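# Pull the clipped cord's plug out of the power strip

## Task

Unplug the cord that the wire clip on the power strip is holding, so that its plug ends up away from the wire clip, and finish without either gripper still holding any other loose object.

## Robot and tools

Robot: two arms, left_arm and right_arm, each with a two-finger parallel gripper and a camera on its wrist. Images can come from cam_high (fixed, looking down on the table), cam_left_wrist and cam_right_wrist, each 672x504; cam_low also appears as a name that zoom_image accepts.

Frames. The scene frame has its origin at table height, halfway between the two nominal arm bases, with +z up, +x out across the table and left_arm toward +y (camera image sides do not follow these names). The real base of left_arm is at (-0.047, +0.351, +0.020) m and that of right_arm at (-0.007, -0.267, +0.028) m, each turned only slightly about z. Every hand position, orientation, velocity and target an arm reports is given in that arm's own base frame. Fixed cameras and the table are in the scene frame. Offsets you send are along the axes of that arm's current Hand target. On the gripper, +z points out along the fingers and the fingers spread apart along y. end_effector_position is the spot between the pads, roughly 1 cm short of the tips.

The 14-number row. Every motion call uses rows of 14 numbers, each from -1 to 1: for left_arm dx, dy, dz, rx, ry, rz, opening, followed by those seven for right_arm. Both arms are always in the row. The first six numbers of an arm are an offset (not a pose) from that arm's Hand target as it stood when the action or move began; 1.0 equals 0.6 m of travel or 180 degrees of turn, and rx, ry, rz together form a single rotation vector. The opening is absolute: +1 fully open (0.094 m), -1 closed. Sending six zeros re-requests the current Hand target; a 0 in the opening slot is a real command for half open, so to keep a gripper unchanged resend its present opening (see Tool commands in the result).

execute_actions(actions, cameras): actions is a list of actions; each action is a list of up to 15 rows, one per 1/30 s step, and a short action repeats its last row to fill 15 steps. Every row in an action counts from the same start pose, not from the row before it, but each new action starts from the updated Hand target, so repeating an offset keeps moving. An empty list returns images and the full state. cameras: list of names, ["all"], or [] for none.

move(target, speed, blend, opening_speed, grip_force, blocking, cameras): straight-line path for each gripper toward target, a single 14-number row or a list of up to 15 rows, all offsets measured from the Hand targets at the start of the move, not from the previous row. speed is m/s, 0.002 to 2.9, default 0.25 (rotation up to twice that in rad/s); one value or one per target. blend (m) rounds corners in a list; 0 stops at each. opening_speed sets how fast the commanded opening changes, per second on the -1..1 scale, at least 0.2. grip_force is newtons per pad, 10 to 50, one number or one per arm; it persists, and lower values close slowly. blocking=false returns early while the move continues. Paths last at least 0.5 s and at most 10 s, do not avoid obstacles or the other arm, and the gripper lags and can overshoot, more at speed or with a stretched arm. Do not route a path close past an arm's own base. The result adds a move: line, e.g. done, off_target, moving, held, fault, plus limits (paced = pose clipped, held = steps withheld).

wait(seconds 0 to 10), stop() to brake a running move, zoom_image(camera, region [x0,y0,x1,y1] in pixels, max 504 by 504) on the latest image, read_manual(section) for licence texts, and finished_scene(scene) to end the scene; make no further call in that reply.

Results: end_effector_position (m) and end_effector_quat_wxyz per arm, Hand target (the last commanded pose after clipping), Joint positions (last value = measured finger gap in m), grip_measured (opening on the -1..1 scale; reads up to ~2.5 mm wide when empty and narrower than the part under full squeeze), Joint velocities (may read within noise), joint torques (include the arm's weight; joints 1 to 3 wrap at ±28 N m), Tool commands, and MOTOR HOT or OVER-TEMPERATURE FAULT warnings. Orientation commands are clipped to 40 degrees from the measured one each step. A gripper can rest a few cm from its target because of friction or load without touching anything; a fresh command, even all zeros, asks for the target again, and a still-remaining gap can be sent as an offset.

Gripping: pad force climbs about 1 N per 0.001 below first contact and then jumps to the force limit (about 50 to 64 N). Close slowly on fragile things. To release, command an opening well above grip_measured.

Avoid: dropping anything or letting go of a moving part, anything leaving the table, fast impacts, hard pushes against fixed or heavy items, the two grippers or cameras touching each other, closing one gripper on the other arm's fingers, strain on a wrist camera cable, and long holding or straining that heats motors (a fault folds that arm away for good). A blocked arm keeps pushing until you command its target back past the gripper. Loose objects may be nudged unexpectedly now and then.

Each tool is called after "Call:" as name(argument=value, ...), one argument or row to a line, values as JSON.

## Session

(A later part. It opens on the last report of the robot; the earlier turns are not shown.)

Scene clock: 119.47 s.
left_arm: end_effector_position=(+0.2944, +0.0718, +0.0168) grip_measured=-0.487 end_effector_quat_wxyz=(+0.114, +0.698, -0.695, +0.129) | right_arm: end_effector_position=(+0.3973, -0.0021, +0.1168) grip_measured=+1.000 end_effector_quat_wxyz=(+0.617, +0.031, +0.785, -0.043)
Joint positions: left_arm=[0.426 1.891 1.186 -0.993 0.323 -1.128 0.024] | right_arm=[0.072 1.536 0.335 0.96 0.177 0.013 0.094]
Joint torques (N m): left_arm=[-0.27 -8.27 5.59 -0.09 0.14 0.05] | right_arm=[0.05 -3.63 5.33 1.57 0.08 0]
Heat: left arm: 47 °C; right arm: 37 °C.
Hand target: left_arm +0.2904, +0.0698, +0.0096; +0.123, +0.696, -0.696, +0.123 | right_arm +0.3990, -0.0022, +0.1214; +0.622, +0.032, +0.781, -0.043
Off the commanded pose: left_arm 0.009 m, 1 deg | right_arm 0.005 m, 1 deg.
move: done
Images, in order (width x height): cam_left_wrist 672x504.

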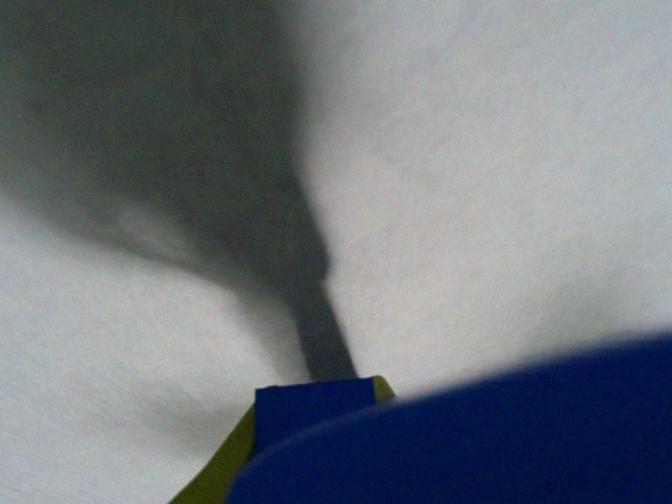

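Call:
move(
  target=[-0.0103,0,0.0282,0,0,0,-0.8,0,0,0,0,0,0,1],
  speed=0.05,
  cameras=["cam_left_wrist"],
)

Scene clock: 120.60 s.
left_arm: end_effector_position=(+0.2941, +0.0708, +0.0051) grip_measured=-0.487 end_effector_quat_wxyz=(+0.116, +0.698, -0.695, +0.131) | right_arm: end_effector_position=(+0.3973, -0.0021, +0.1168) grip_measured=+1.000 end_effector_quat_wxyz=(+0.617, +0.031, +0.785, -0.043)
Joint positions: left_arm=[0.426 1.912 1.161 -0.949 0.328 -1.128 0.024] | right_arm=[0.072 1.536 0.335 0.96 0.177 0.013 0.094]
Joint torques (N m): left_arm=[-0.28 -7.24 4.7 0.17 0.09 0.05] | right_arm=[0.05 -3.62 5.34 1.56 0.08 -0.01]
Heat: left arm: 47 °C; right arm: 37 °C.
Hand target: left_arm +0.2903, +0.0697, -0.0085; +0.123, +0.696, -0.696, +0.123 | right_arm +0.3990, -0.0022, +0.1214; +0.622, +0.032, +0.781, -0.043
Off the commanded pose: left_arm 0.014 m, 1 deg | right_arm 0.005 m, 1 deg.
move: off_target (left_arm)
Images, in order (width x height): cam_left_wrist 672x504.

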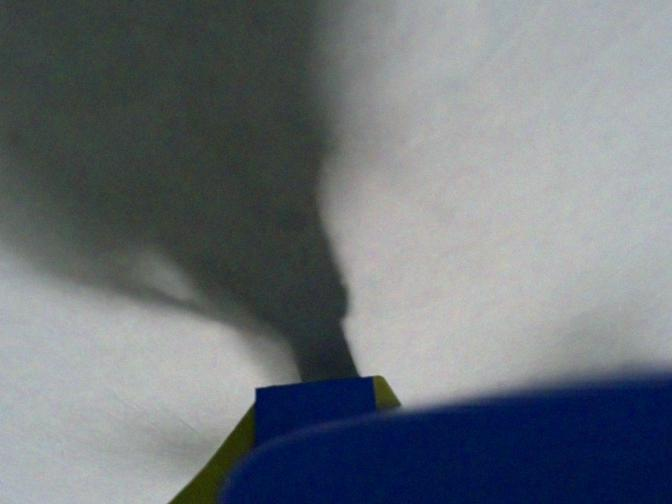

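Call:
move(
  target=[-0.005,0,0.0141,0,0,0,-0.8,0,0,0,0,0,0,1],
  speed=0.05,
  cameras=["cam_left_wrist"],
)

Scene clock: 121.70 s.
left_arm: end_effector_position=(+0.2945, +0.0710, +0.0037) grip_measured=-0.487 end_effector_quat_wxyz=(+0.113, +0.697, -0.696, +0.132) | right_arm: end_effector_position=(+0.3973, -0.0021, +0.1168) grip_measured=+1.000 end_effector_quat_wxyz=(+0.617, +0.031, +0.785, -0.043)
Joint positions: left_arm=[0.426 1.912 1.155 -0.938 0.328 -1.125 0.024] | right_arm=[0.072 1.536 0.335 0.96 0.177 0.013 0.094]
Joint torques (N m): left_arm=[-0.29 -5.81 3.85 0.4 0.09 0.03] | right_arm=[0.05 -3.62 5.34 1.56 0.07 0]
Heat: left arm: 47 °C; right arm: 37 °C.
Hand target: left_arm +0.2904, +0.0697, -0.0174; +0.123, +0.696, -0.696, +0.123 | right_arm +0.3990, -0.0022, +0.1214; +0.622, +0.032, +0.781, -0.043
Off the commanded pose: left_arm 0.022 m, 2 deg | right_arm 0.005 m, 1 deg.
move: off_target (left_arm)
Images, in order (width x height): cam_left_wrist 672x504.

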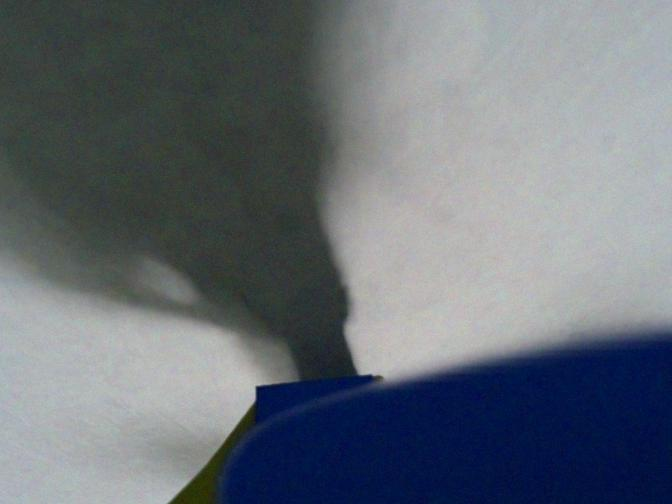

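Call:
move(
  target=[-0.0046,0,0.0125,0,0,0,-0.8,0,0,0,0,0,0,1],
  speed=0.05,
  cameras=["cam_high"],
)

Call:
zoom_image(
  camera="cam_high",
  region=[480, 200, 670, 340],
)

Scene clock: 123.60 s.
left_arm: end_effector_position=(+0.2953, +0.0740, -0.0055) grip_measured=-0.487 end_effector_quat_wxyz=(+0.110, +0.698, -0.696, +0.130) | right_arm: end_effector_position=(+0.3973, -0.0021, +0.1168) grip_measured=+1.000 end_effector_quat_wxyz=(+0.617, +0.031, +0.785, -0.043)
Joint positions: left_arm=[0.431 1.931 1.142 -0.901 0.322 -1.124 0.024] | right_arm=[0.072 1.536 0.335 0.96 0.177 0.013 0.094]
Joint torques (N m): left_arm=[-0.61 -6.08 3.84 0.34 0.16 0] | right_arm=[0.05 -3.63 5.33 1.57 0.08 -0.01]
Heat: left arm: 47 °C; right arm: 37 °C.
Hand target: left_arm +0.2904, +0.0698, -0.0254; +0.123, +0.696, -0.696, +0.123 | right_arm +0.3990, -0.0022, +0.1214; +0.622, +0.032, +0.781, -0.043
Off the commanded pose: left_arm 0.021 m, 2 deg | right_arm 0.005 m, 1 deg.
move: off_target (left_arm)
Images, in order (width x height): cam_high 672x504.

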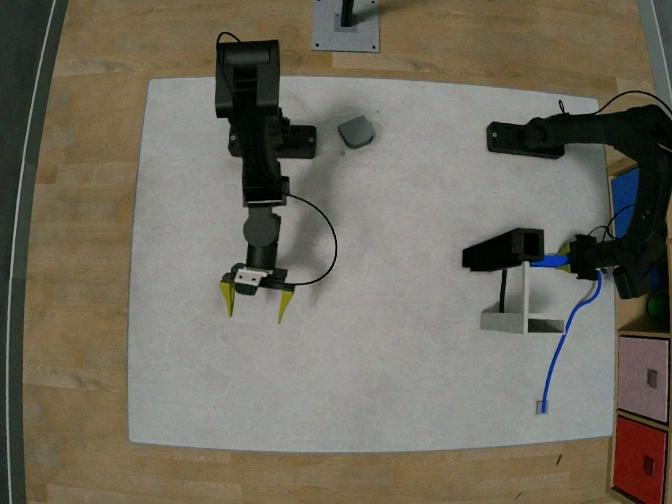

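Scaled by 2.653 from the camera's 672x504 image, which has a finer 960x720 frame.

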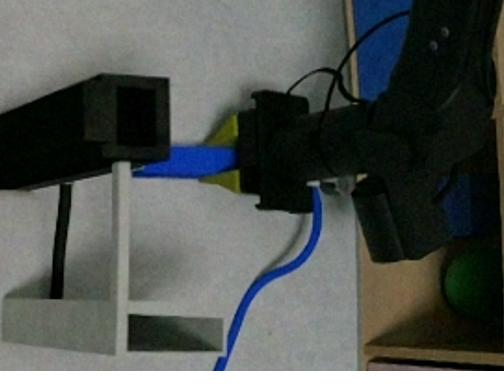

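Call:
move(
  target=[-0.0029,0,0.0078,0,0,0,-0.8,0,0,0,0,0,0,1],
  speed=0.04,
  cameras=["cam_left_wrist"],
)

Scene clock: 124.90 s.
left_arm: end_effector_position=(+0.2955, +0.0752, -0.0113) grip_measured=-0.488 end_effector_quat_wxyz=(+0.108, +0.698, -0.696, +0.128) | right_arm: end_effector_position=(+0.3973, -0.0021, +0.1168) grip_measured=+1.000 end_effector_quat_wxyz=(+0.617, +0.031, +0.785, -0.043)
Joint positions: left_arm=[0.431 1.943 1.134 -0.88 0.316 -1.124 0.024] | right_arm=[0.072 1.536 0.335 0.96 0.177 0.013 0.094]
Joint torques (N m): left_arm=[-0.62 -6.15 3.77 0.32 0.2 0] | right_arm=[0.03 -3.62 5.33 1.57 0.07 -0.01]
Heat: left arm: 47 °C; right arm: 37 °C.
Hand target: left_arm +0.2903, +0.0698, -0.0305; +0.123, +0.697, -0.696, +0.123 | right_arm +0.3990, -0.0022, +0.1214; +0.622, +0.032, +0.781, -0.043
Off the commanded pose: left_arm 0.020 m, 2 deg | right_arm 0.005 m, 1 deg.
move: off_target (left_arm)
Images, in order (width x height): cam_left_wrist 672x504.

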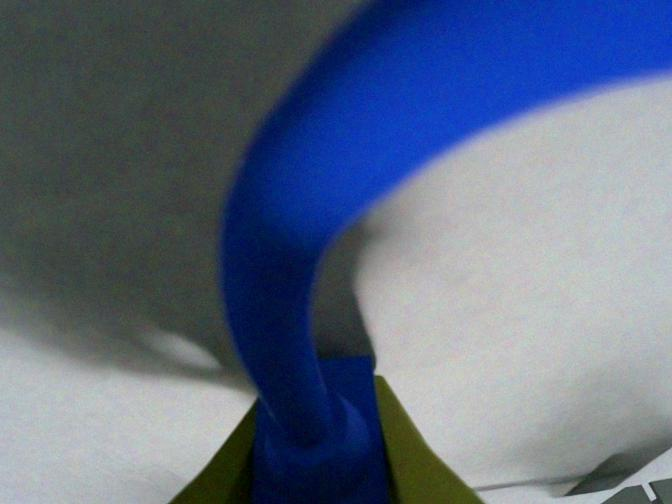

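Call:
move(
  target=[-0.0029,0,0.0078,0,0,0,-0.8,0,0,0,0,0,0,1],
  speed=0.04,
  cameras=["cam_left_wrist"],
)

Scene clock: 126.23 s.
left_arm: end_effector_position=(+0.2954, +0.0756, -0.0134) grip_measured=-0.488 end_effector_quat_wxyz=(+0.108, +0.698, -0.696, +0.128) | right_arm: end_effector_position=(+0.3973, -0.0021, +0.1168) grip_measured=+1.000 end_effector_quat_wxyz=(+0.617, +0.031, +0.785, -0.043)
Joint positions: left_arm=[0.432 1.947 1.13 -0.871 0.316 -1.123 0.024] | right_arm=[0.072 1.536 0.335 0.96 0.177 0.013 0.094]
Joint torques (N m): left_arm=[-0.69 -5.55 3.51 0.41 0.21 0] | right_arm=[0.05 -3.63 5.34 1.56 0.07 0]
Heat: left arm: 46 °C; right arm: 37 °C.
Hand target: left_arm +0.2903, +0.0699, -0.0354; +0.123, +0.697, -0.696, +0.123 | right_arm +0.3990, -0.0022, +0.1214; +0.622, +0.032, +0.781, -0.043
Off the commanded pose: left_arm 0.023 m, 2 deg | right_arm 0.005 m, 1 deg.
move: off_target (left_arm)
Images, in order (width x height): cam_left_wrist 672x504.

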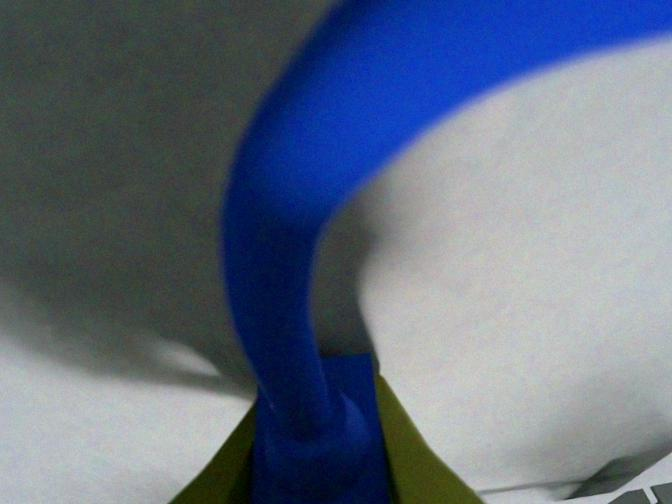

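Call:
move(
  target=[
    [0.004,0,-0.011,0,0,0,-0.8,0,0,0,0,0,0,1],
    [0.004,0,-0.011,0,0,0,-0.1,0,0,0,0,0,0,1],
  ],
  speed=0.05,
  opening_speed=0.5,
  cameras=["cam_left_wrist"],
)

Scene clock: 129.23 s.
left_arm: end_effector_position=(+0.3025, +0.0761, -0.0129) grip_measured=-0.103 end_effector_quat_wxyz=(+0.098, +0.697, -0.697, +0.140) | right_arm: end_effector_position=(+0.3973, -0.0021, +0.1168) grip_measured=+1.000 end_effector_quat_wxyz=(+0.617, +0.031, +0.785, -0.043)
Joint positions: left_arm=[0.432 1.947 1.131 -0.846 0.331 -1.123 0.042] | right_arm=[0.072 1.536 0.335 0.96 0.177 0.013 0.094]
Joint torques (N m): left_arm=[-0.72 -6.82 4.49 -0.05 0.06 -0.02] | right_arm=[0.05 -3.62 5.33 1.57 0.07 0]
Heat: left arm: 46 °C; right arm: 37 °C.
Hand target: left_arm +0.2904, +0.0699, -0.0284; +0.123, +0.696, -0.696, +0.123 | right_arm +0.3990, -0.0022, +0.1214; +0.622, +0.032, +0.781, -0.043
Off the commanded pose: left_arm 0.021 m, 3 deg | right_arm 0.005 m, 1 deg.
move: off_target (left_arm); target 2's new opening was sent with left_arm's hand 0.017 m and 2 deg from that target
Images, in order (width x height): cam_left_wrist 672x504.

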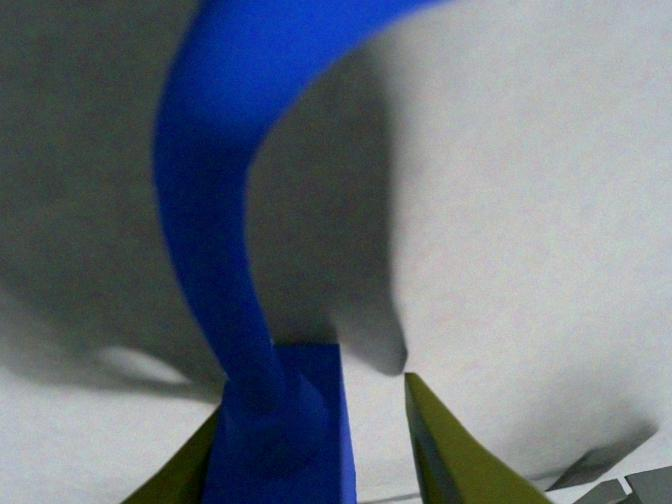

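Call:
move(
  target=[
    [0,0.008,0,0,0,0,0.3,0,0,0,0,0,0,1],
    [0.0855,0.008,-0.235,0,0,0,0.3,0,0,0,0,0,0,1],
  ],
  speed=0.15,
  cameras=["cam_left_wrist","cam_high"],
)

Scene clock: 132.33 s.
left_arm: end_effector_position=(+0.2837, +0.0686, +0.1105) grip_measured=+0.298 end_effector_quat_wxyz=(+0.138, +0.700, -0.690, +0.121) | right_arm: end_effector_position=(+0.3973, -0.0021, +0.1168) grip_measured=+1.000 end_effector_quat_wxyz=(+0.617, +0.031, +0.785, -0.043)
Joint positions: left_arm=[0.432 1.797 1.445 -1.4 0.325 -1.123 0.061] | right_arm=[0.072 1.536 0.335 0.96 0.177 0.013 0.094]
Joint torques (N m): left_arm=[-0.23 -11.29 9.03 -0.36 0.12 0.06] | right_arm=[0.05 -3.63 5.31 1.57 0.08 0]
Heat: left arm: 46 °C; right arm: 37 °C.
Hand target: left_arm +0.2857, +0.0700, +0.1217; +0.123, +0.696, -0.696, +0.123 | right_arm +0.3990, -0.0022, +0.1214; +0.622, +0.032, +0.781, -0.043
Off the commanded pose: left_arm 0.011 m, 2 deg | right_arm 0.005 m, 1 deg.
move: off_target (left_arm)
Images, in order (width x height): cam_high 672x504, cam_left_wrist 672x504.

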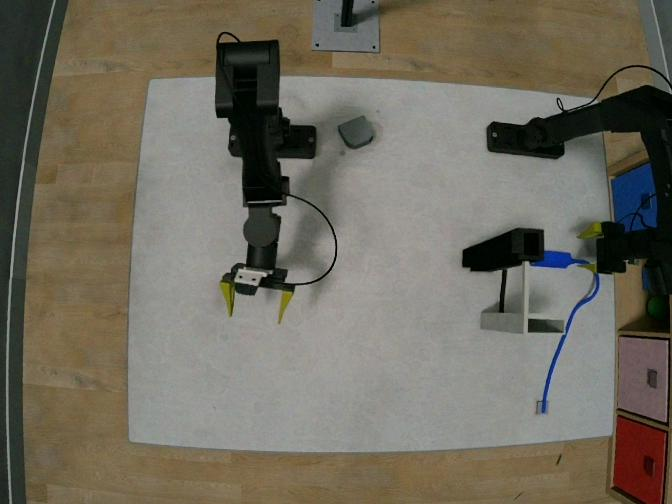

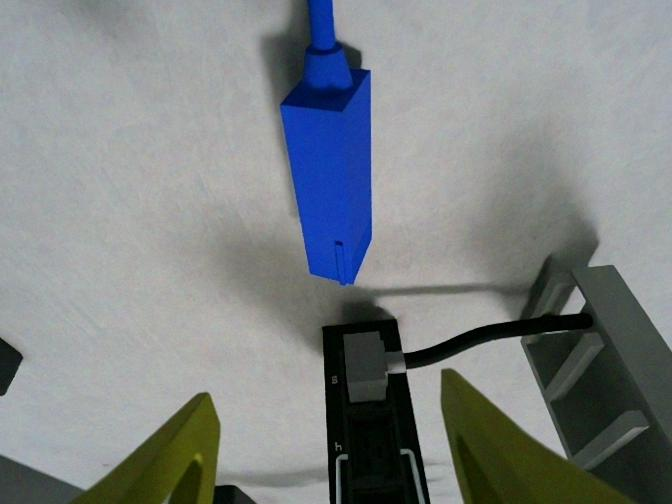

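Call:
finished_scene(
  scene=2,
)

The scene is finished: the task was done.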